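# Fit spacer, tighten good nut on bolt, bin faulty nuts

## Task

Slide the spacer onto the bolt, then thread one of the three nuts onto the bolt and turn it down until it is tight; the bolt must remain on the bench, and the two defective nuts must end up inside the bin.

## Robot and tools

Robot: two six-joint arms, left_arm and right_arm, each with a parallel gripper. The left gripper's fingers are rigid. The right gripper's fingers can fold: a part held near the fingertip quarter of the pads is squeezed normally, but held nearer the palm the fingers may wrap and pull it in, holding a thin part loosely or squeezing a wide one harder than asked. Its fingers also fold when pressed tip-first on a surface unless fully closed, so a descent can overshoot unnoticed and spoil the next grasp.

Frames: scene frame has its origin at table height midway between the nominal arm bases, +z up, +x out over the table, left_arm on +y (not image left). Calibrated bases: left_arm at (-0.057, +0.383, +0.013) m, right_arm at (+0.019, -0.350, +0.013) m, each turned slightly about z. Each arm reports its hand position, orientation, velocities and targets in its own base frame; fixed cameras and the table use the scene frame. The gripper's fingers point along its own +z and open along its y; end_effector_position is the point between closed pads, and fingertips extend about 33 mm beyond it (9 mm when fully open).

The 18-number row: one flat list covering both arms, all values in [-1, 1]. Order: left dx, dy, dz, rx, ry, rz, left gripper position, force_limit, speed, then the same nine for the right arm. dx..rz are offsets (not poses) from that arm's Hand target as it stood when the action or move began, along that arm's base axes; 1.0 equals 0.6 m or 180 degrees; rx, ry, rz form a single rotation vector, turning about the Hand target's position. Rows in one action all count from the same start, not from each other; issuing the same offset again moves further. Send six zeros to hold an arm at its Hand target. Orientation is clipped each step to within 32 degrees of the measured one.

Gripper numbers are absolute: position +1 fully open (140 mm), about -0.8 pads touch, -1 closes until blocked. force_limit sets squeeze (roughly 14 N at -1, 40 N at 0, 58 N at +1 with a slow close); a faster close grips harder. speed sets finger rate, about 30 mm/s at -1 to 250 mm/s at +1. Both default to +1. To leave a gripper unchanged, repeat its last three numbers; 0 is a real command. To tighten a held grip, raise force_limit and nudge position between -1 and -0.98; to soften, open and close slowly.

Tools:
- execute_actions(actions, cameras): actions is a list of actions, each up to 15 rows (one per 1/30 s control step); a short action repeats its last row. Empty actions list returns state plus all camera images. cameras: list of names, ["all"], or [].
- move(target, speed, blend, stop_force, zero, blocking, cameras): straight-line paths to target, one row or up to 15 rows, every row offset from the same starting Hand targets. speed in m/s, 0.002 to 3.6, default 0.25 (turns up to twice that in rad/s); blend in m rounds corners of a list; stop_force 3 to 120 N ends an arm's path on felt resistance (unreliable if the gripper rotates, or for light loose parts); zero resets the force baseline (default true); blocking=false returns early, not allowed with stop_force. Paths ignore obstacles and the other arm. Its result adds a move: line (done, off_target, moving, held, fault) and limits such as paced or held.
- wait(seconds 0 to 10, cameras): lets time pass holding commands.
- stop(cameras): brakes a running move; fingers keep moving.
- zoom_image(camera, region [x0,y0,x1,y1] pixels, at most 504 square): closer view of the newest image from cam_high, cam_low, cam_close, cam_left_wrist or cam_right_wrist (all 896x504).
- zero_wrist_force(arm): rebaselines that arm's force sensor.
- finished_scene(scene): ends the current scene, given its number; irreversible.

Results: Hand target is the last commanded (clipped) pose; grippers often rest short of it, and the next command re-requests it. object_status: 0 moving, 1 blocked while opening, 2 blocked while closing (a grip), 3 reached requested position or pads met. Confirm grasps by reading 2. position_measured is in counts: 3 open, 75 about 100 mm, 139 about 60 mm, 200 about 20 mm, 230 pads closed. Wrist force/torque are in the gripper's axes, showing contact pushes into the arm; a third line gives the peak since last shown. Wrist depth lists a 7x7 grid of distances per wrist camera. Joint velocities "within noise" means at rest. MOTOR HOT appears near overheating.

Cautions: arms are stiff, so aiming even slightly past a firm contact can trigger a fault stop (10 s for torque or about 150 N force; 30-60 s for overheating). Wrist joint torque limits are 24.9 N m, so avoid heavy leverage or forcing a stiff thread. Don't let the arms collide or a gripper clamp the other arm's fingers. Avoid paths near an arm's own base. Don't drop parts from height, release moving parts, slam into the table or fixed objects, or let anything leave the table. Loose objects may occasionally be nudged by outside forces.

Each tool is called after "Request:" by a JSON object that holds its "method" and its "body", one argument or row to a line.

## Session

Request:
{"method": "execute_actions", "body": {
  "actions": []
}}

Scene clock: 0.00 s.
left_arm: end_effector_position=(+0.4612, +0.4688, +0.1489) position_measured=3 object_status=3 end_effector_quat_wxyz=(+0.227, +0.691, +0.163, +0.666) | right_arm: end_effector_position=(+0.7212, -0.1869, +0.1440) position_measured=3 object_status=3 end_effector_quat_wxyz=(+0.002, +1.000, -0.003, -0.031)
Joint positions: left_arm=[1.017 -0.625 1.783 -4.279 -2.685 2.6] | right_arm=[-0.421 -0.908 1.004 -1.612 -1.6 2.727]
Joint velocities: within noise
Joint torques (N m): no reading
Wrist force (N): no reading
Wrist torque (N m): no reading
Wrist force, peak (N): no reading
Wrist depth (mm): cam_left_wrist=[- 1907 - - 1892 1864 - / 1632 1951 - - 2081 2135 1921 / 1581 427 - - - 2117 1951 / 284 135 434 599 922 132 103 / - 99 350 - - - 98 / - 225 285 357 - - 93 / - 211 241 300 370 - -] | cam_right_wrist=[- 246 - - 251 - 266 / - - - - - - - / - - - 302 302 - - / - - - - - 127 - / - 103 - - - 125 99 / - - - - - - - / - - - - 392 389 -]
Hand target: left_arm +0.4612, +0.4688, +0.1489; +0.227, +0.691, +0.163, +0.666 | right_arm +0.7212, -0.1869, +0.1440; +0.002, +1.000, -0.003, -0.031
Tool commands: left_gripper/position=+1.0 left_gripper/force_limit=+1.0 left_gripper/speed=+1.0 right_gripper/position=+1.0 right_gripper/force_limit=+1.0 right_gripper/speed=+1.0

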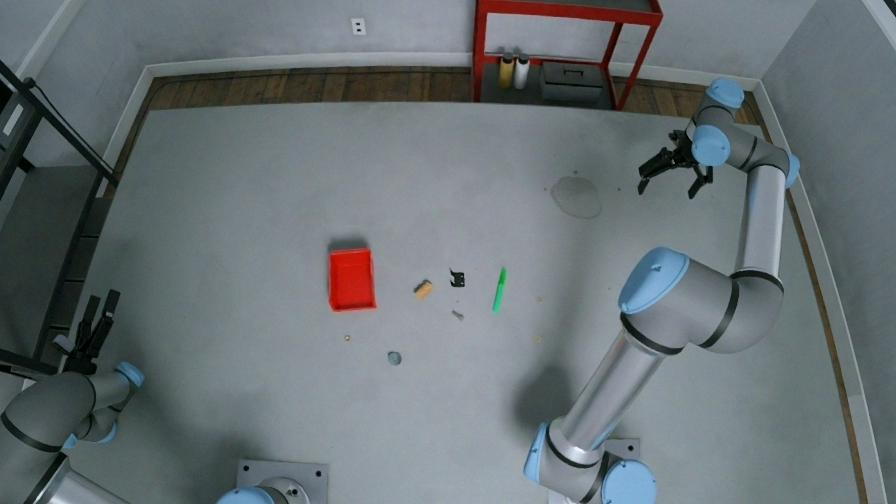

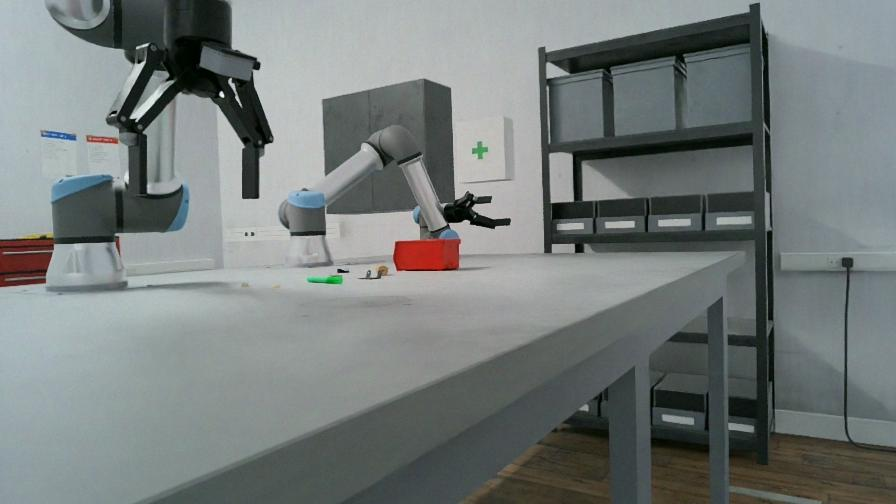

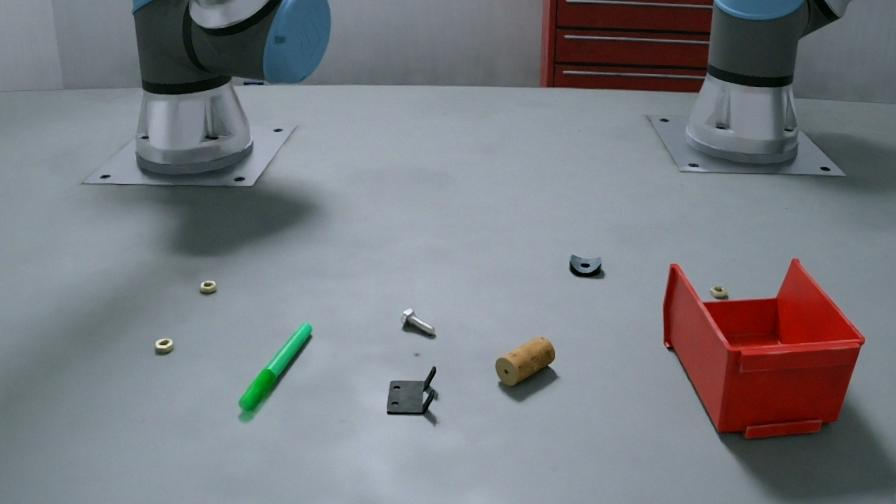

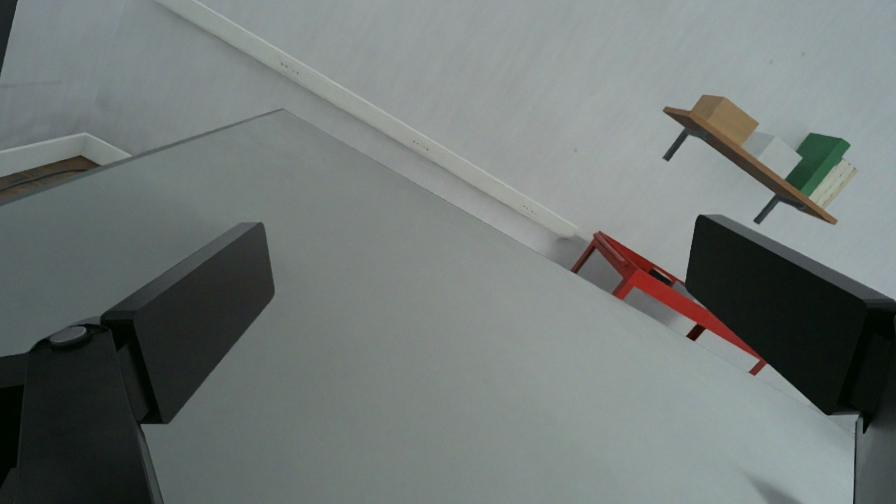

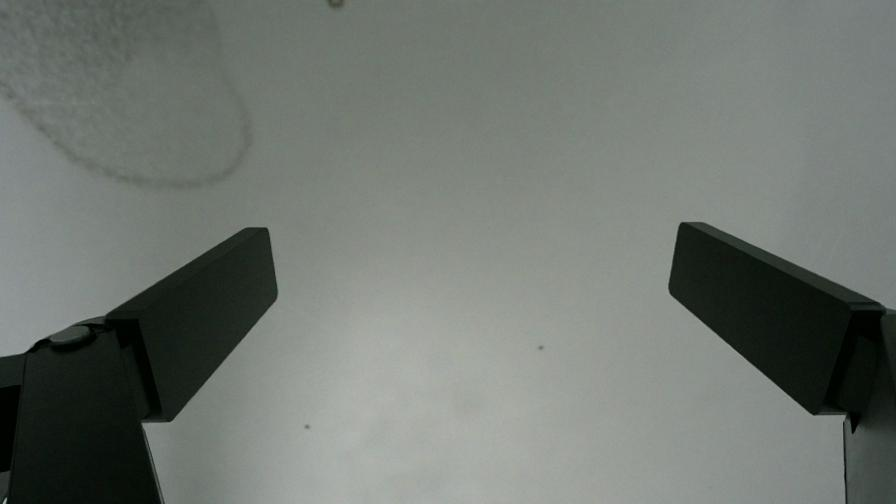

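Request:
{"method": "zoom_image", "body": {
  "camera": "cam_close",
  "region": [380, 290, 560, 420]
}}

Request:
{"method": "zoom_image", "body": {
  "camera": "cam_close",
  "region": [540, 230, 740, 330]
}}

Request:
{"method": "zoom_image", "body": {
  "camera": "cam_close",
  "region": [130, 260, 250, 370]
}}

Request:
{"method": "zoom_image", "body": {
  "camera": "cam_high",
  "region": [320, 240, 560, 375]
}}

Scaled by 2.800 from the camera's 896x504 image, which has a finer 1280x720 frame.

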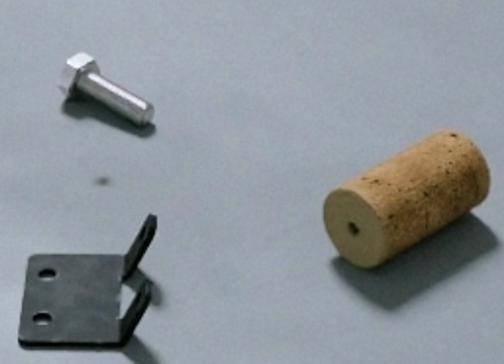

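Scaled by 2.520 from the camera's 896x504 image, which has a finer 1280x720 frame.

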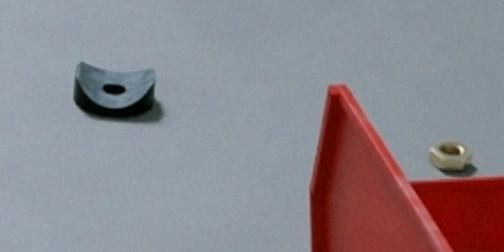

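Scaled by 4.200 from the camera's 896x504 image, which has a finer 1280x720 frame.

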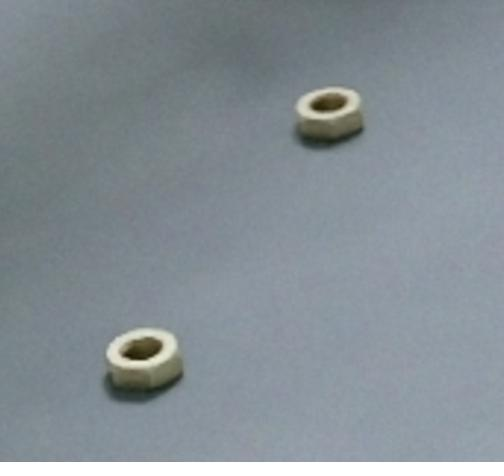

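Scaled by 2.100 from the camera's 896x504 image, which has a finer 1280x720 frame.

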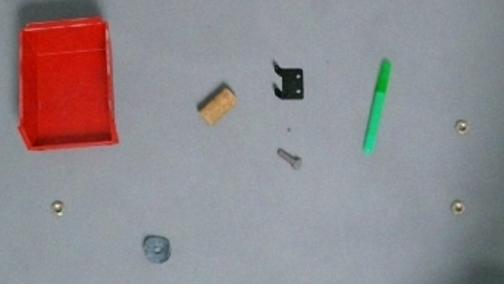

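Request:
{"method": "move", "body": {
  "target": [0,0,0,0,0,0,1,1,1,-0.452,0.528,0.093,0,0,0,1,1,1],
  "speed": 0.5,
  "cameras": ["cam_right_wrist","cam_high"]
}}

Scene clock: 5.93 s.
left_arm: end_effector_position=(+0.4612, +0.4688, +0.1489) position_measured=3 object_status=3 end_effector_quat_wxyz=(+0.227, +0.691, +0.163, +0.666) | right_arm: end_effector_position=(+0.4501, +0.1298, +0.1997) position_measured=3 object_status=3 end_effector_quat_wxyz=(+0.002, +1.000, -0.003, -0.031)
Joint positions: left_arm=[1.017 -0.625 1.783 -4.279 -2.685 2.6] | right_arm=[-0.005 -1.61 1.791 -1.69 -1.576 3.142]
Joint torques (N m): left_arm=[-0.91 -42.4 -9.59 -1.2 -0.06 -0.1] | right_arm=[14.19 -34.18 -13.82 -0.34 -2.29 1.44]
Wrist force (N): left_arm=[0.0 0.0 -0.1] | right_arm=[0.2 -0.3 -0.2]
Wrist torque (N m): left_arm=[0.00 0.02 0.00] | right_arm=[-0.09 -0.04 -0.07]
Wrist force, peak (N): left_arm=[-0.1 0.4 -0.1] | right_arm=[-1.9 -1.8 -0.3]
Wrist depth (mm): cam_left_wrist=[1411 1532 - - 1921 2172 - / - - - - 1982 2099 - / 1723 - - 2172 2602 - 2081 / 275 124 437 - - 132 103 / - 99 347 457 600 - 98 / - 224 288 358 463 652 93 / - 209 247 296 352 - -] | cam_right_wrist=[- - 306 - - 307 - / - - - 322 - - 329 / - - - - - - - / - - - 373 - 127 362 / - 103 - - - - - / - - - 410 - - - / - - - - - - -]
Hand target: left_arm +0.4612, +0.4688, +0.1489; +0.227, +0.691, +0.163, +0.666 | right_arm +0.4500, +0.1299, +0.1998; +0.002, +1.000, -0.003, -0.031
Off the commanded pose: left_arm 0.000 m, 0 deg | right_arm 0.000 m, 0 deg.
move: done
Images, in order (width x height): cam_high 896x504, cam_right_wrist 896x504.

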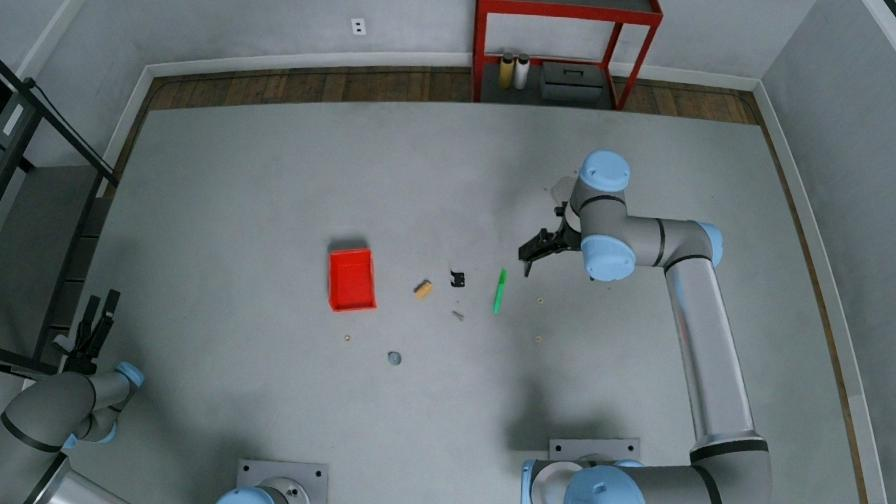

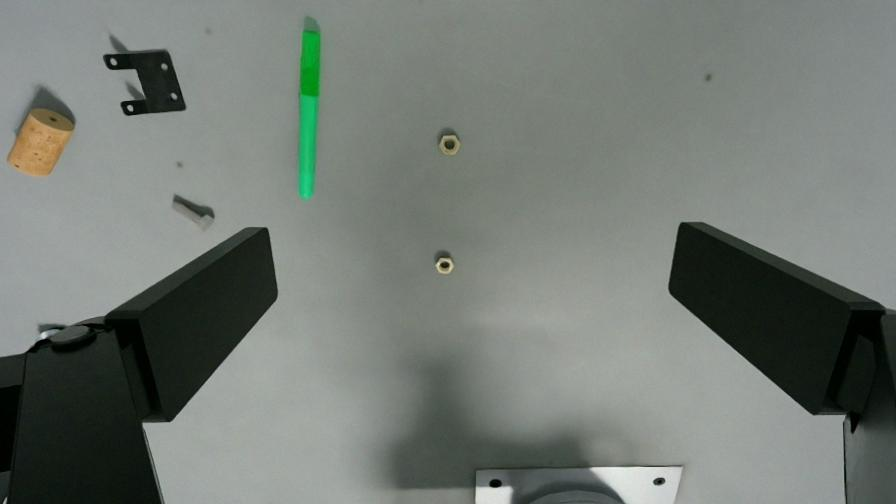

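Request:
{"method": "zoom_image", "body": {
  "camera": "cam_right_wrist",
  "region": [405, 110, 495, 290]
}}

Request:
{"method": "zoom_image", "body": {
  "camera": "cam_right_wrist",
  "region": [0, 0, 340, 240]
}}

Scaled by 2.800 from the camera's 896x504 image, which has a finer 1280x720 frame.

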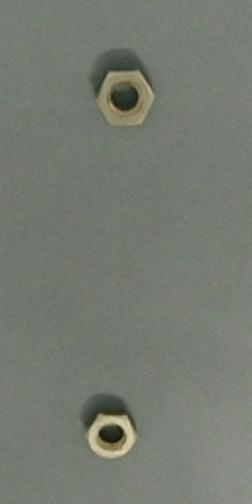

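Scaled by 1.482 from the camera's 896x504 image, which has a finer 1280x720 frame.

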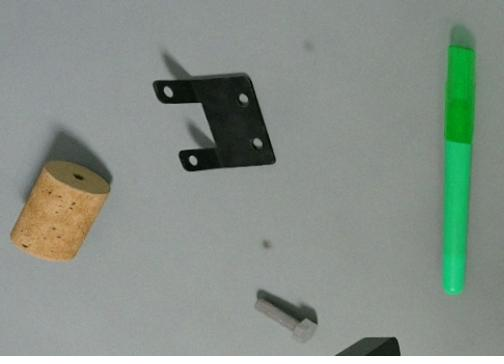

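Request:
{"method": "move", "body": {
  "target": [0,0,0,0,0,0,1,1,1,0.0,0.0,-0.25,0,-0.0198,0,1,1,1],
  "speed": 0.3,
  "cameras": ["cam_right_wrist"]
}}

Request:
{"method": "zoom_image", "body": {
  "camera": "cam_right_wrist",
  "region": [380, 180, 520, 300]
}}

Scene clock: 8.37 s.
left_arm: end_effector_position=(+0.4612, +0.4688, +0.1489) position_measured=3 object_status=3 end_effector_quat_wxyz=(+0.227, +0.691, +0.163, +0.666) | right_arm: end_effector_position=(+0.4499, +0.1299, +0.0499) position_measured=3 object_status=3 end_effector_quat_wxyz=(+0.002, +1.000, -0.003, +0.000)
Joint positions: left_arm=[1.017 -0.625 1.783 -4.279 -2.685 2.6] | right_arm=[-0.004 -1.503 2.116 -2.184 -1.575 3.143]
Joint torques (N m): left_arm=[-0.79 -42.16 -9.18 -1.25 -0.16 -0.16] | right_arm=[13.61 -11.21 -9.95 -5.85 2.4 1.83]
Wrist force (N): left_arm=[0.0 0.2 -0.1] | right_arm=[0.0 -0.2 -0.1]
Wrist torque (N m): left_arm=[0.04 0.02 0.00] | right_arm=[-0.06 -0.01 -0.01]
Wrist force, peak (N): left_arm=[-0.4 -0.1 0.1] | right_arm=[0.3 -0.3 -1.9]
Wrist depth (mm): cam_left_wrist=[- - - - 1892 1850 1921 / 1711 - - - - 2047 - / 1632 438 498 1951 - 1967 1951 / 283 135 448 639 1967 132 104 / - 99 339 482 673 - 97 / - 224 279 342 558 - 93 / - 213 240 283 - - -] | cam_right_wrist=[- 175 - - - - - / - - - - - - 186 / - - - - 196 - - / - 198 195 - 204 133 209 / - 103 - - - 143 95 / - - 233 - - - - / - - - - - - -]
Hand target: left_arm +0.4612, +0.4688, +0.1489; +0.227, +0.691, +0.163, +0.666 | right_arm +0.4500, +0.1299, +0.0498; +0.002, +1.000, -0.003, +0.000
Off the commanded pose: left_arm 0.000 m, 0 deg | right_arm 0.000 m, 0 deg.
move: done
Images, in order (width x height): cam_right_wrist 896x504.

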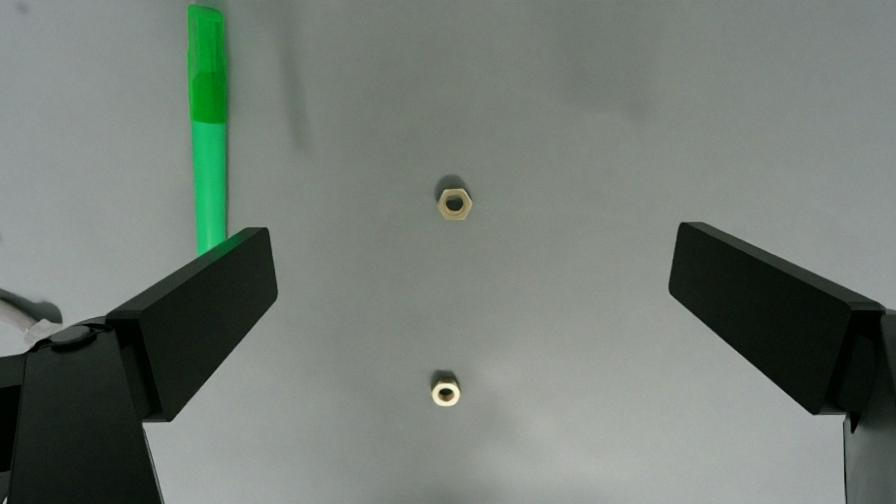

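Scaled by 3.600 from the camera's 896x504 image, which has a finer 1280x720 frame.

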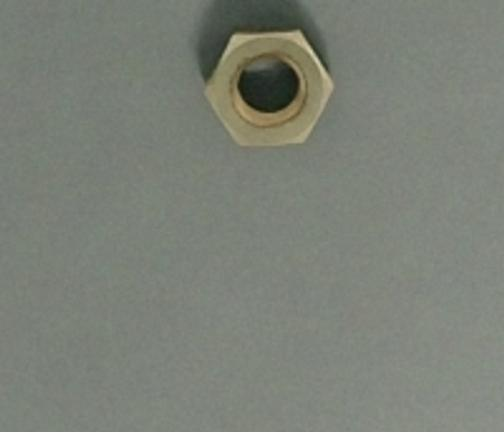

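Request:
{"method": "zoom_image", "body": {
  "camera": "cam_right_wrist",
  "region": [405, 350, 485, 430]
}}

Request:
{"method": "zoom_image", "body": {
  "camera": "cam_right_wrist",
  "region": [415, 165, 495, 245]
}}

Scaled by 6.300 from the camera's 896x504 image, which has a finer 1280x720 frame.

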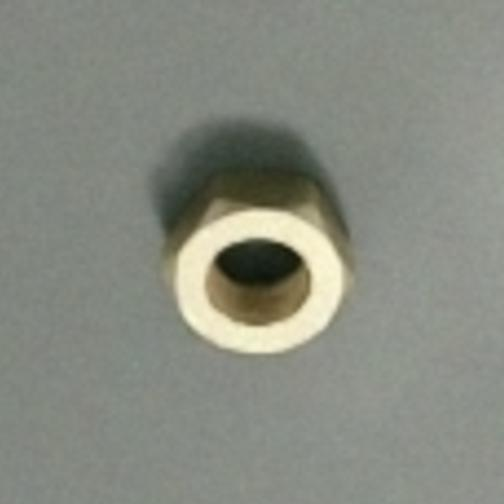

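Scaled by 6.300 from the camera's 896x504 image, which has a finer 1280x720 frame.

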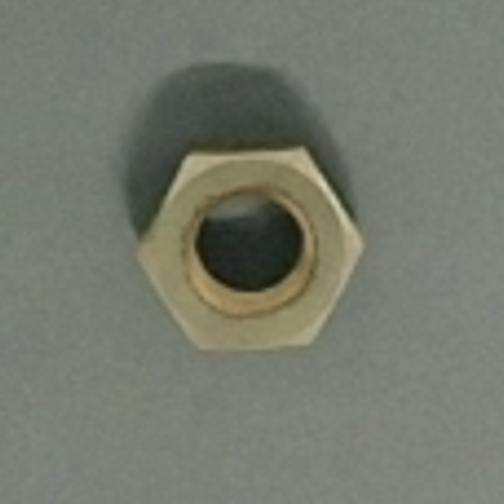

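Request:
{"method": "move", "body": {
  "target": [0,0,0,0,0,0,1,1,1,-0.167,0.0,-0.033,0,0,0,1,1,1],
  "speed": 0.3,
  "cameras": ["cam_right_wrist"]
}}

Request:
{"method": "zoom_image", "body": {
  "camera": "cam_right_wrist",
  "region": [405, 160, 485, 240]
}}

Scene clock: 11.40 s.
left_arm: end_effector_position=(+0.4612, +0.4688, +0.1489) position_measured=3 object_status=3 end_effector_quat_wxyz=(+0.227, +0.691, +0.163, +0.666) | right_arm: end_effector_position=(+0.3499, +0.1299, +0.0300) position_measured=3 object_status=3 end_effector_quat_wxyz=(+0.002, +1.000, -0.003, +0.000)
Joint positions: left_arm=[1.017 -0.625 1.783 -4.279 -2.685 2.6] | right_arm=[-0.006 -1.71 2.376 -2.237 -1.575 3.141]
Joint torques (N m): left_arm=[-0.63 -42.54 -9.67 -1.36 -0.12 -0.12] | right_arm=[-13.42 -25 -9.39 -0.64 2.16 -1.94]
Wrist force (N): left_arm=[-0.1 0.1 -0.2] | right_arm=[0.1 -0.3 -0.2]
Wrist torque (N m): left_arm=[0.02 0.04 0.00] | right_arm=[-0.08 -0.02 0.14]
Wrist force, peak (N): left_arm=[-0.1 0.4 -0.1] | right_arm=[-1.6 -0.4 0.4]
Wrist depth (mm): cam_left_wrist=[1551 - - - 2014 2117 - / - - 1403 - - 1998 - / 1632 - - 2081 - - 1982 / 281 124 - - 2250 132 110 / - 99 348 - - 123 98 / - 98 289 362 511 - 93 / - 206 242 301 371 469 -] | cam_right_wrist=[- - - - - - - / - - - - - - 169 / - - - - - - - / - - - - 183 133 - / - 103 - - - - 89 / - - - - - - - / - - - - - - -]
Hand target: left_arm +0.4612, +0.4688, +0.1489; +0.227, +0.691, +0.163, +0.666 | right_arm +0.3498, +0.1299, +0.0300; +0.002, +1.000, -0.003, +0.000
Off the commanded pose: left_arm 0.000 m, 0 deg | right_arm 0.000 m, 0 deg.
move: done
Images, in order (width x height): cam_right_wrist 896x504.

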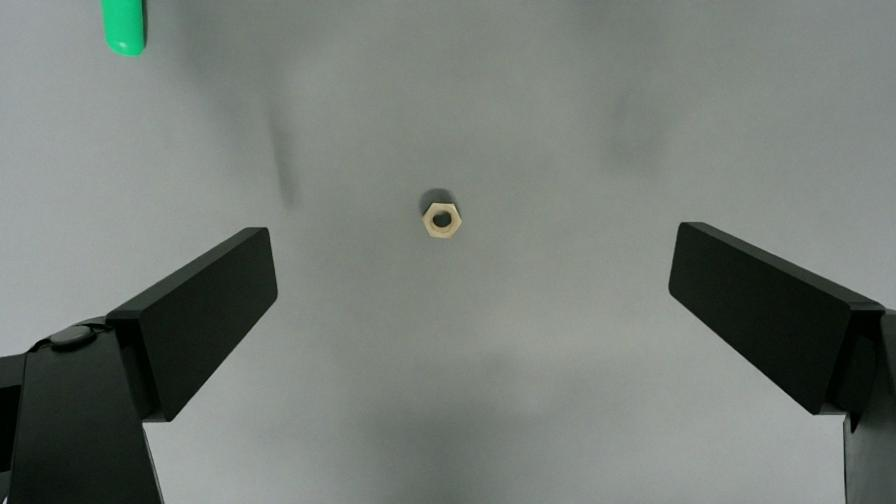

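Scaled by 6.300 from the camera's 896x504 image, which has a finer 1280x720 frame.

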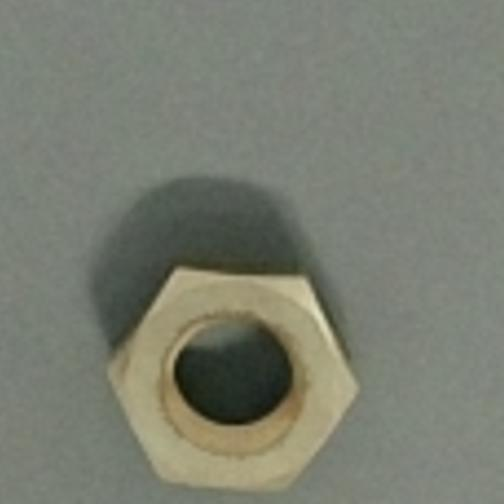

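Request:
{"method": "move", "body": {
  "target": [-0.035,-0.948,0.085,0.1615,0.474,-0.116,1,1,1,0,0,0,0,0,0,1,1,1],
  "speed": 0.5,
  "cameras": ["all"]
}}

Scene clock: 15.07 s.
left_arm: end_effector_position=(+0.4402, -0.0999, +0.1999) position_measured=3 object_status=3 end_effector_quat_wxyz=(+0.000, +1.000, +0.000, +0.000) | right_arm: end_effector_position=(+0.3498, +0.1299, +0.0300) position_measured=3 object_status=3 end_effector_quat_wxyz=(+0.002, +1.000, -0.003, +0.000)
Joint positions: left_arm=[-0.523 -1.698 1.886 -1.759 -1.571 2.618] | right_arm=[-0.006 -1.711 2.377 -2.237 -1.575 3.141]
Joint torques (N m): left_arm=[-14.24 -13.7 -32.68 -0.52 -2.49 -2.8] | right_arm=[-13.72 -23.63 -9.3 -0.7 2.29 -1.67]
Wrist force (N): left_arm=[-3.8 -4.4 -1.4] | right_arm=[0.0 -0.3 0.2]
Wrist torque (N m): left_arm=[-0.49 0.48 0.05] | right_arm=[-0.07 0.01 0.15]
Wrist force, peak (N): left_arm=[-3.8 -4.4 -1.4] | right_arm=[-0.2 -0.6 -0.4]
Wrist depth (mm): cam_left_wrist=[313 315 309 311 308 309 311 / 331 332 334 329 331 330 323 / - 345 346 351 347 338 - / - 124 367 370 371 132 110 / - 99 - 382 - 390 98 / - 98 430 420 432 417 93 / - 455 450 442 433 448 -] | cam_right_wrist=[- - - - - - - / - - - - - - - / - 175 - - - - - / - 119 - - - 127 - / - 103 - - - 125 99 / - - - - - - - / - 227 227 223 - - -]
Hand target: left_arm +0.4402, -0.1000, +0.1999; +0.000, +1.000, +0.000, +0.000 | right_arm +0.3498, +0.1299, +0.0300; +0.002, +1.000, -0.003, +0.000
Off the commanded pose: left_arm 0.000 m, 0 deg | right_arm 0.000 m, 0 deg.
move: done

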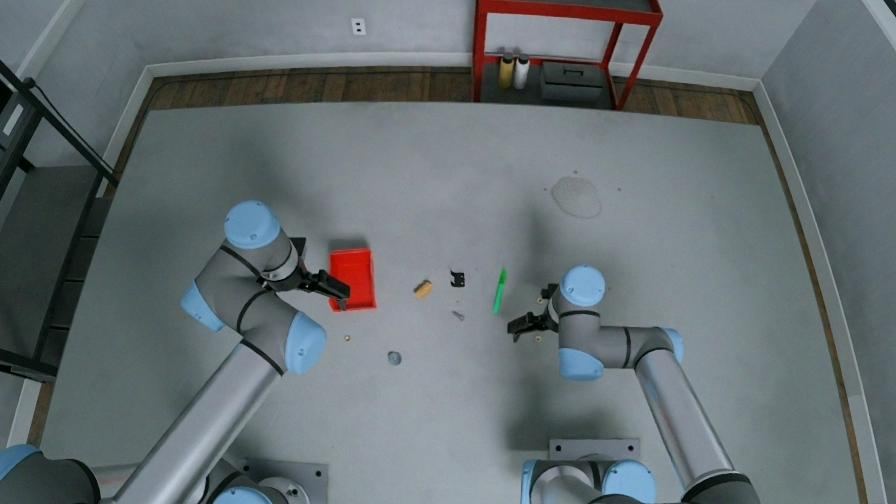

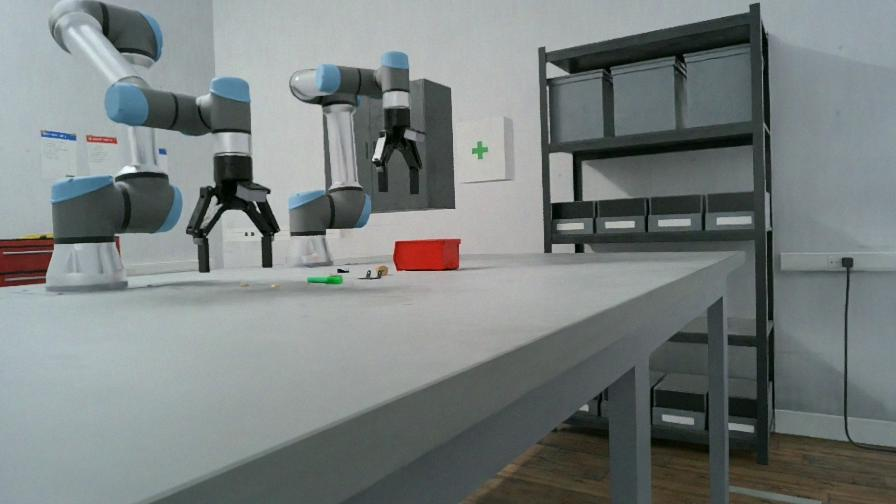

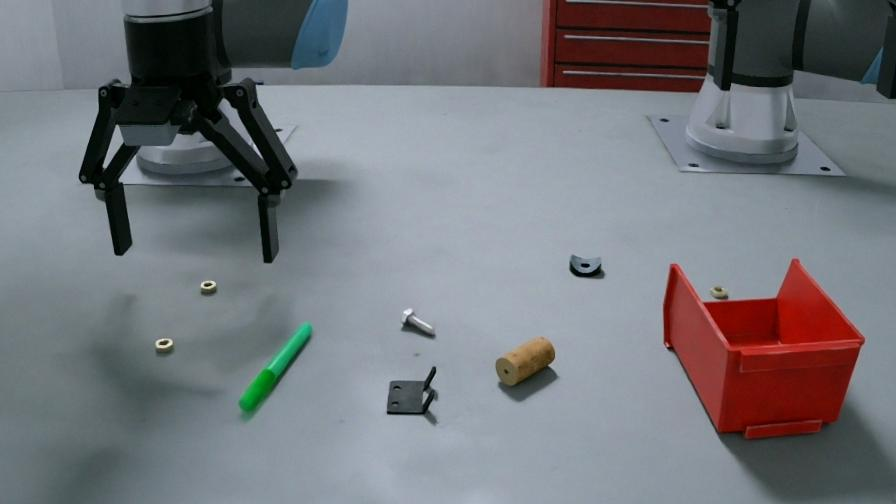

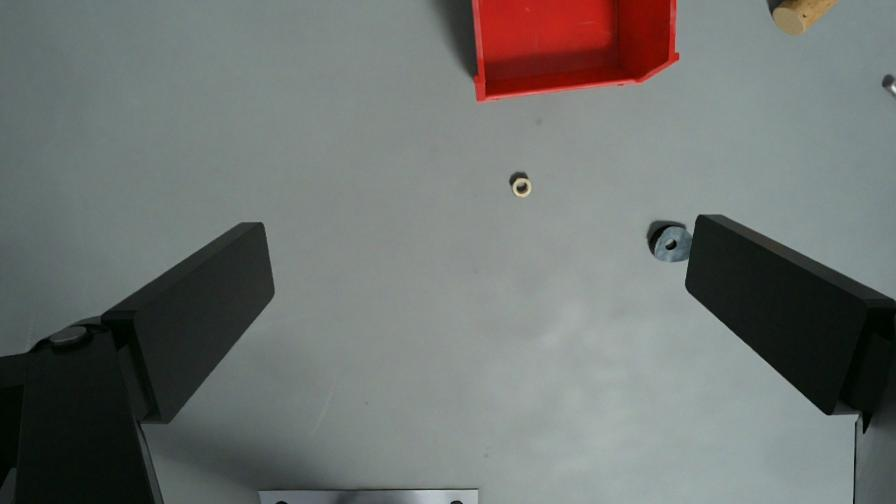

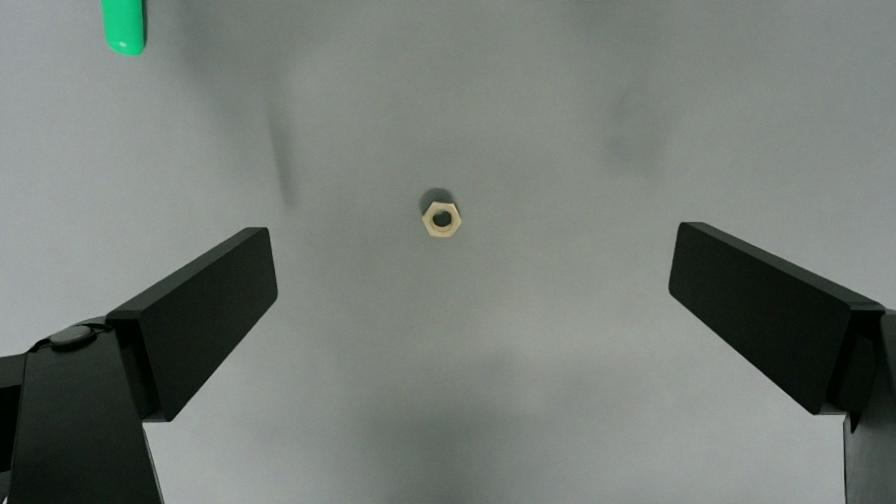

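Request:
{"method": "move", "body": {
  "target": [-0.055,-0.09,-0.283,0,0,0,1,1,1,0,0,0,0,0,0,1,1,1],
  "speed": 0.4,
  "cameras": ["cam_left_wrist"]
}}

Request:
{"method": "zoom_image", "body": {
  "camera": "cam_left_wrist",
  "region": [410, 170, 490, 250]
}}

Scene clock: 17.03 s.
left_arm: end_effector_position=(+0.4072, -0.1539, +0.0302) position_measured=3 object_status=3 end_effector_quat_wxyz=(+0.000, +1.000, +0.000, +0.000) | right_arm: end_effector_position=(+0.3498, +0.1299, +0.0300) position_measured=3 object_status=3 end_effector_quat_wxyz=(+0.002, +1.000, -0.003, +0.000)
Joint positions: left_arm=[-0.673 -1.549 2.227 -2.249 -1.571 2.469] | right_arm=[-0.006 -1.711 2.377 -2.237 -1.575 3.141]
Joint torques (N m): left_arm=[-14.91 -10.61 -10.37 -5.81 2.28 -2.97] | right_arm=[-11.65 -24.5 -9.86 -0.63 2.19 -1.65]
Wrist force (N): left_arm=[-3.7 -4.4 -1.4] | right_arm=[-0.3 0.0 0.0]
Wrist torque (N m): left_arm=[-0.50 0.44 0.05] | right_arm=[-0.02 0.06 0.14]
Wrist force, peak (N): left_arm=[-3.1 -5.1 -3.4] | right_arm=[0.1 -0.6 0.0]
Wrist depth (mm): cam_left_wrist=[159 158 159 159 158 158 159 / 170 168 168 167 167 166 167 / 177 178 177 176 176 175 175 / 187 135 188 187 187 141 181 / - 99 199 198 198 198 97 / - 210 213 212 211 211 93 / - 228 228 227 228 231 -] | cam_right_wrist=[- - - - - 159 - / - 165 163 - - 166 - / - - - - - - - / - 119 - - 185 133 - / - 103 - - 194 143 95 / - 210 212 - - - - / - 219 221 - - - -]
Hand target: left_arm +0.4072, -0.1540, +0.0301; +0.000, +1.000, +0.000, +0.000 | right_arm +0.3498, +0.1299, +0.0300; +0.002, +1.000, -0.003, +0.000
Off the commanded pose: left_arm 0.000 m, 0 deg | right_arm 0.000 m, 0 deg.
move: done
Images, in order (width x height): cam_left_wrist 896x504.

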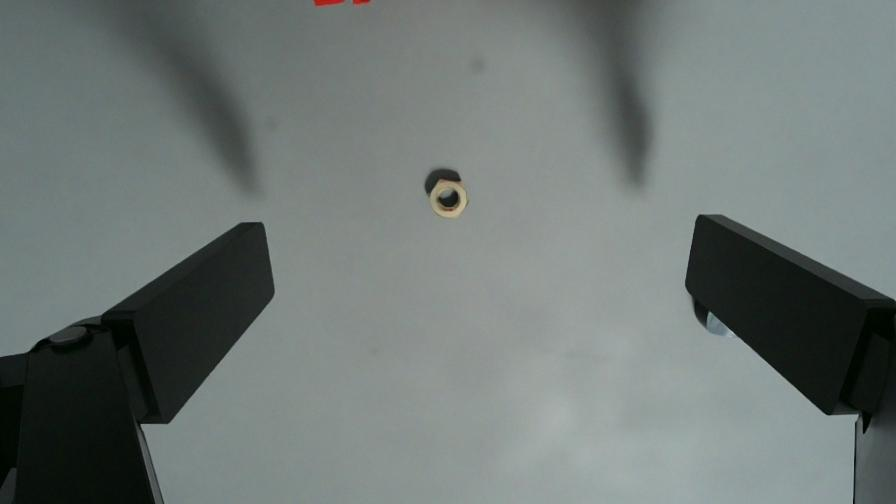

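Scaled by 6.300 from the camera's 896x504 image, which has a finer 1280x720 frame.

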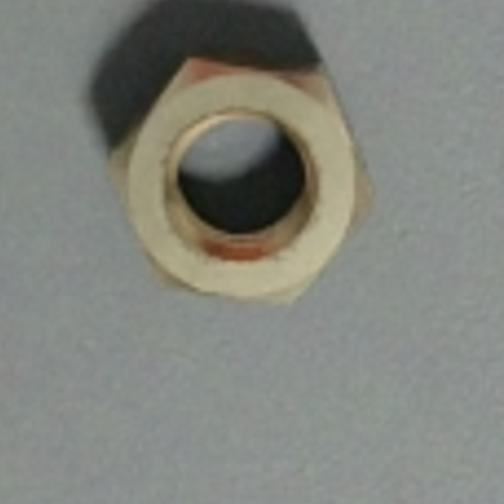

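Request:
{"method": "move", "body": {
  "target": [-0.05,0.39,0.37,0,0,0.283,1,1,1,-0.067,0.583,0.2,0,0,0,1,1,1],
  "speed": 0.5,
  "cameras": ["cam_right_wrist", "cam_high"]
}}

Scene clock: 23.43 s.
left_arm: end_effector_position=(+0.3772, +0.0800, +0.2521) position_measured=3 object_status=3 end_effector_quat_wxyz=(+0.000, +0.903, +0.430, +0.000) | right_arm: end_effector_position=(+0.3095, +0.4796, +0.1500) position_measured=3 object_status=3 end_effector_quat_wxyz=(+0.002, +1.000, -0.003, +0.000)
Joint positions: left_arm=[-0.144 -1.882 1.892 -1.581 -1.571 2.108] | right_arm=[0.764 -1.376 1.681 -1.874 -1.574 3.911]
Joint torques (N m): left_arm=[13.49 -3.73 -31.92 -0.46 -2.45 2.39] | right_arm=[12.68 -17.94 -31.45 -0.54 -2.39 1.76]
Wrist force (N): left_arm=[-3.4 -4.4 -1.6] | right_arm=[-0.4 -0.4 -0.1]
Wrist torque (N m): left_arm=[-0.50 0.39 0.05] | right_arm=[-0.12 0.08 -0.08]
Wrist force, peak (N): left_arm=[-2.7 -5.4 -2.7] | right_arm=[-0.7 -2.4 -1.1]
Wrist depth (mm): cam_left_wrist=[- 363 363 - 368 364 359 / - 381 378 377 373 372 374 / 413 414 393 - - 397 358 / 428 135 - - - 132 335 / - 99 451 - 453 142 97 / - 422 - 499 497 480 93 / - 393 452 523 - - -] | cam_right_wrist=[268 - 256 259 265 - 270 / - - - - - - 283 / - 295 300 - - 298 - / - - - 305 328 127 - / - 103 - 323 - 125 99 / - 341 351 - - 361 - / - - 363 - 369 369 -]
Hand target: left_arm +0.3772, +0.0800, +0.2521; +0.000, +0.903, +0.430, +0.000 | right_arm +0.3096, +0.4797, +0.1500; +0.002, +1.000, -0.003, +0.000
Off the commanded pose: left_arm 0.000 m, 0 deg | right_arm 0.000 m, 0 deg.
move: done
Images, in order (width x height): cam_high 896x504, cam_right_wrist 896x504.

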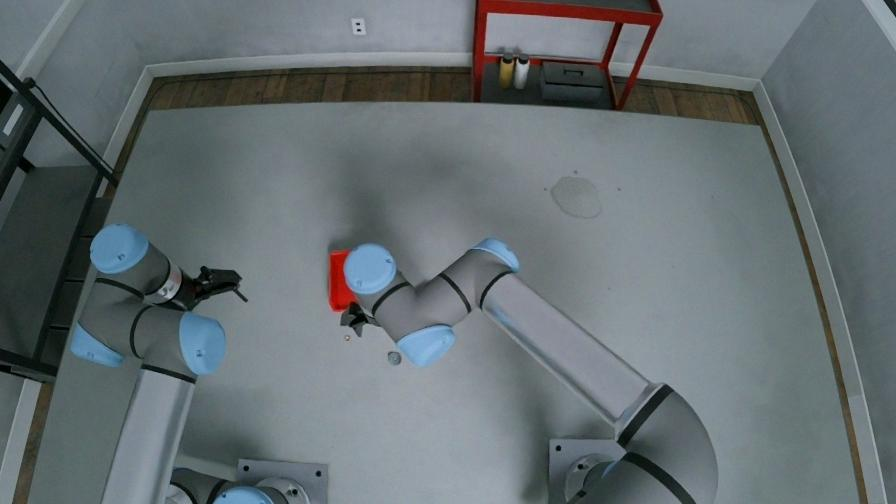

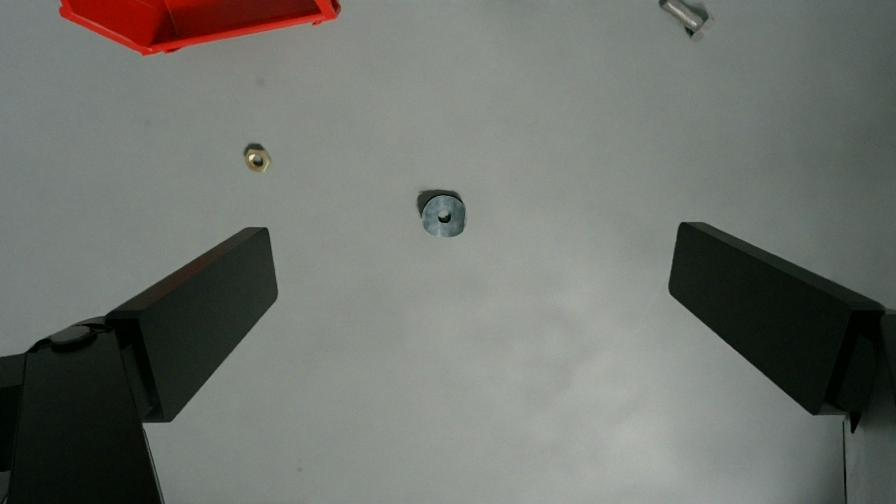

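Request:
{"method": "zoom_image", "body": {
  "camera": "cam_right_wrist",
  "region": [394, 166, 494, 266]
}}

Request:
{"method": "zoom_image", "body": {
  "camera": "cam_right_wrist",
  "region": [640, 0, 740, 60]
}}

Scaled by 5.040 from the camera's 896x504 image, which has a finer 1280x720 frame.

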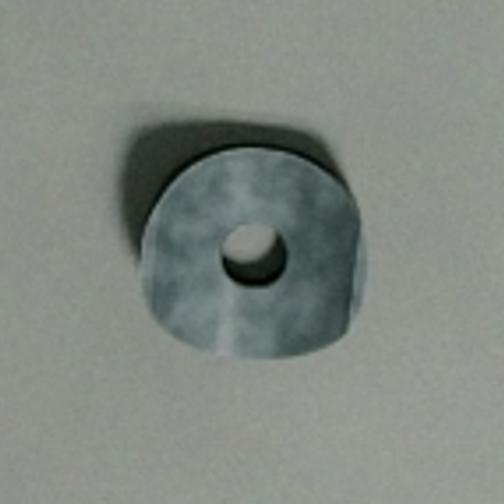

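Scaled by 5.040 from the camera's 896x504 image, which has a finer 1280x720 frame.

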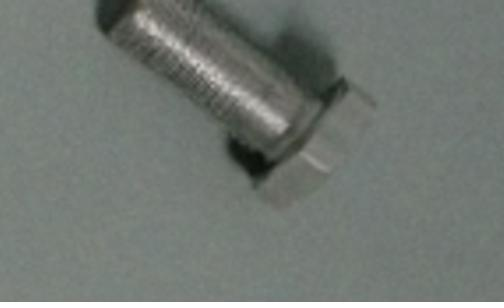

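Request:
{"method": "wait", "body": {
  "seconds": 0,
  "cameras": ["cam_close"]
}}

Request:
{"method": "zoom_image", "body": {
  "camera": "cam_close",
  "region": [550, 235, 620, 295]
}}

Request:
{"method": "zoom_image", "body": {
  "camera": "cam_close",
  "region": [390, 295, 450, 350]
}}

Scene clock: 26.50 s.
left_arm: end_effector_position=(+0.3772, +0.0800, +0.2521) position_measured=3 object_status=3 end_effector_quat_wxyz=(+0.000, +0.903, +0.430, +0.000) | right_arm: end_effector_position=(+0.3096, +0.4797, +0.1500) position_measured=3 object_status=3 end_effector_quat_wxyz=(+0.002, +1.000, -0.003, +0.000)
Joint positions: left_arm=[-0.144 -1.882 1.892 -1.581 -1.571 2.108] | right_arm=[0.764 -1.375 1.681 -1.874 -1.574 3.911]
Joint torques (N m): left_arm=[13.46 -3.49 -32.95 -0.28 -2.45 2.61] | right_arm=[13.2 -19.83 -31.54 -0.69 -2.39 1.49]
Wrist force (N): left_arm=[-3.5 -4.3 -1.6] | right_arm=[-0.3 -0.6 -0.5]
Wrist torque (N m): left_arm=[-0.46 0.41 0.05] | right_arm=[-0.15 0.06 -0.08]
Wrist force, peak (N): left_arm=[-3.7 -4.6 -1.8] | right_arm=[-0.5 -0.6 -0.5]
Wrist depth (mm): cam_left_wrist=[- - - 373 359 354 356 / - 387 384 382 381 376 372 / 402 405 - 399 401 393 382 / 429 124 424 426 438 133 110 / - 99 451 449 452 - 97 / - 422 469 - 485 - 93 / - 391 472 514 - 321 -] | cam_right_wrist=[- 253 266 - - - - / - - - - - - - / - - - 287 - - - / - 300 - 310 - 127 - / - 103 - - - 124 99 / - - - 350 369 - - / - - - 377 - - -]
Hand target: left_arm +0.3772, +0.0800, +0.2521; +0.000, +0.903, +0.430, +0.000 | right_arm +0.3096, +0.4797, +0.1500; +0.002, +1.000, -0.003, +0.000
Tool commands: left_gripper/position=+1.0 left_gripper/force_limit=+1.0 left_gripper/speed=+1.0 right_gripper/position=+1.0 right_gripper/force_limit=+1.0 right_gripper/speed=+1.0
Off the commanded pose: left_arm 0.000 m, 0 deg | right_arm 0.000 m, 0 deg.
Images, in order (width x height): cam_close 896x504.

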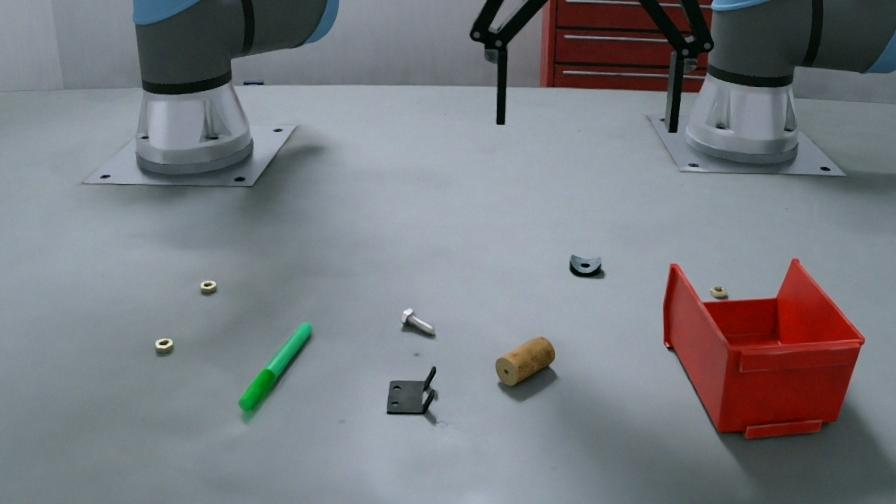

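Scaled by 7.200 from the camera's 896x504 image, which has a finer 1280x720 frame.

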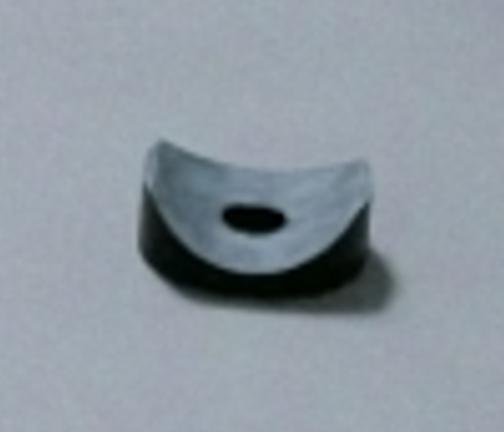

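Scaled by 8.400 from the camera's 896x504 image, which has a finer 1280x720 frame.

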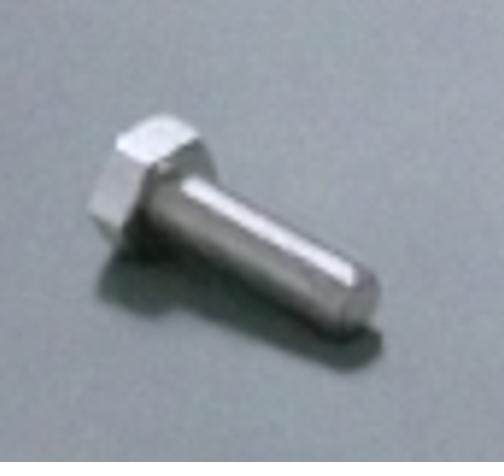

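Request:
{"method": "zoom_image", "body": {
  "camera": "cam_close",
  "region": [460, 0, 720, 140]
}}

Scaled by 1.938 from the camera's 896x504 image, which has a finer 1280x720 frame.

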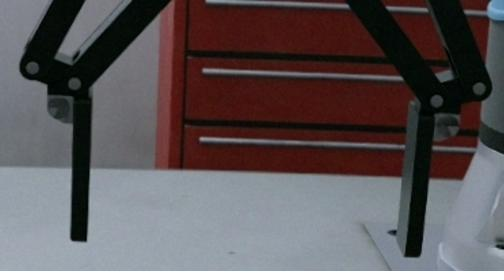

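Request:
{"method": "move", "body": {
  "target": [0,0,0,0,0,0,1,1,1,0.0037,0.004,-0.2067,0,0.189,0,1,1,1],
  "speed": 0.35,
  "cameras": ["cam_right_wrist"]
}}

Request:
{"method": "zoom_image", "body": {
  "camera": "cam_right_wrist",
  "region": [388, 190, 508, 310]
}}

Scene clock: 37.50 s.
left_arm: end_effector_position=(+0.3772, +0.0800, +0.2521) position_measured=3 object_status=3 end_effector_quat_wxyz=(+0.000, +0.903, +0.430, +0.000) | right_arm: end_effector_position=(+0.3118, +0.4821, +0.0260) position_measured=3 object_status=3 end_effector_quat_wxyz=(+0.003, +0.956, -0.002, -0.292)
Joint positions: left_arm=[-0.144 -1.882 1.892 -1.581 -1.571 2.108] | right_arm=[0.587 -0.977 1.459 -1.539 -1.26 3.651]
Joint torques (N m): left_arm=[13.34 -2.91 -32.8 -0.3 -2.42 2.66] | right_arm=[-13.65 -31.74 -28.33 1.2 2.99 -1.63]
Wrist force (N): left_arm=[-3.6 -4.3 -1.8] | right_arm=[-0.5 -0.5 -0.1]
Wrist torque (N m): left_arm=[-0.46 0.44 0.04] | right_arm=[-0.07 0.01 0.09]
Wrist force, peak (N): left_arm=[-3.7 -4.6 -1.7] | right_arm=[-1.4 -0.7 -1.1]
Wrist depth (mm): cam_left_wrist=[358 358 358 364 354 356 - / 382 385 - 382 377 384 366 / 397 402 - 403 407 393 363 / - 135 429 431 420 141 364 / - 99 448 448 453 142 98 / - 420 476 479 478 425 93 / - 391 452 - 494 - -] | cam_right_wrist=[- - - - - - - / - - - - - - - / - - - - - - - / - - - - - 116 - / - 103 - - - 118 99 / - - - - - 396 - / - 422 494 2483 - - -]
Hand target: left_arm +0.3772, +0.0800, +0.2521; +0.000, +0.903, +0.430, +0.000 | right_arm +0.3118, +0.4821, +0.0260; +0.003, +0.956, -0.002, -0.292
Off the commanded pose: left_arm 0.000 m, 0 deg | right_arm 0.000 m, 0 deg.
move: done
Images, in order (width x height): cam_right_wrist 896x504.

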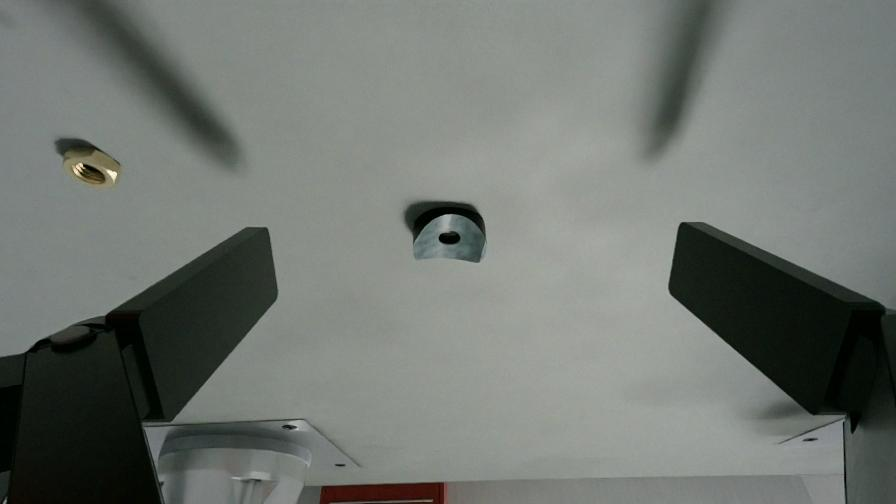

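Scaled by 4.200 from the camera's 896x504 image, which has a finer 1280x720 frame.

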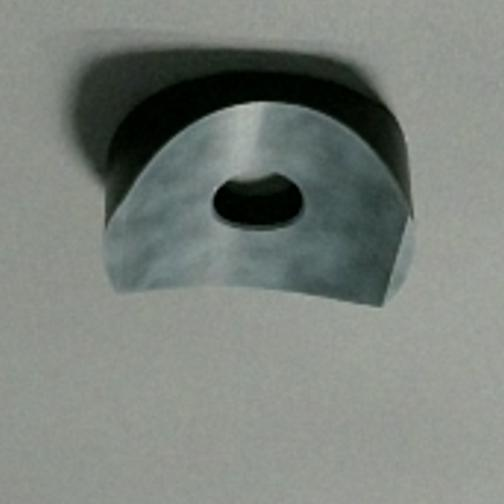

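Request:
{"method": "zoom_image", "body": {
  "camera": "cam_right_wrist",
  "region": [50, 130, 130, 200]
}}

Request:
{"method": "zoom_image", "body": {
  "camera": "cam_right_wrist",
  "region": [404, 195, 494, 275]
}}

Scaled by 6.300 from the camera's 896x504 image, which has a finer 1280x720 frame.

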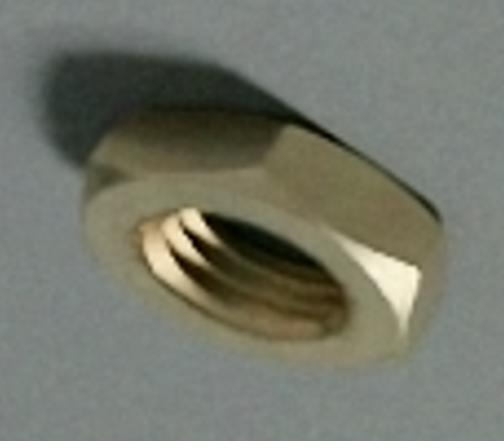

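Scaled by 5.600 from the camera's 896x504 image, which has a finer 1280x720 frame.

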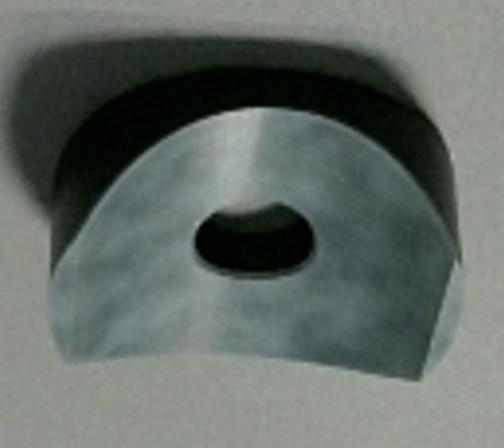

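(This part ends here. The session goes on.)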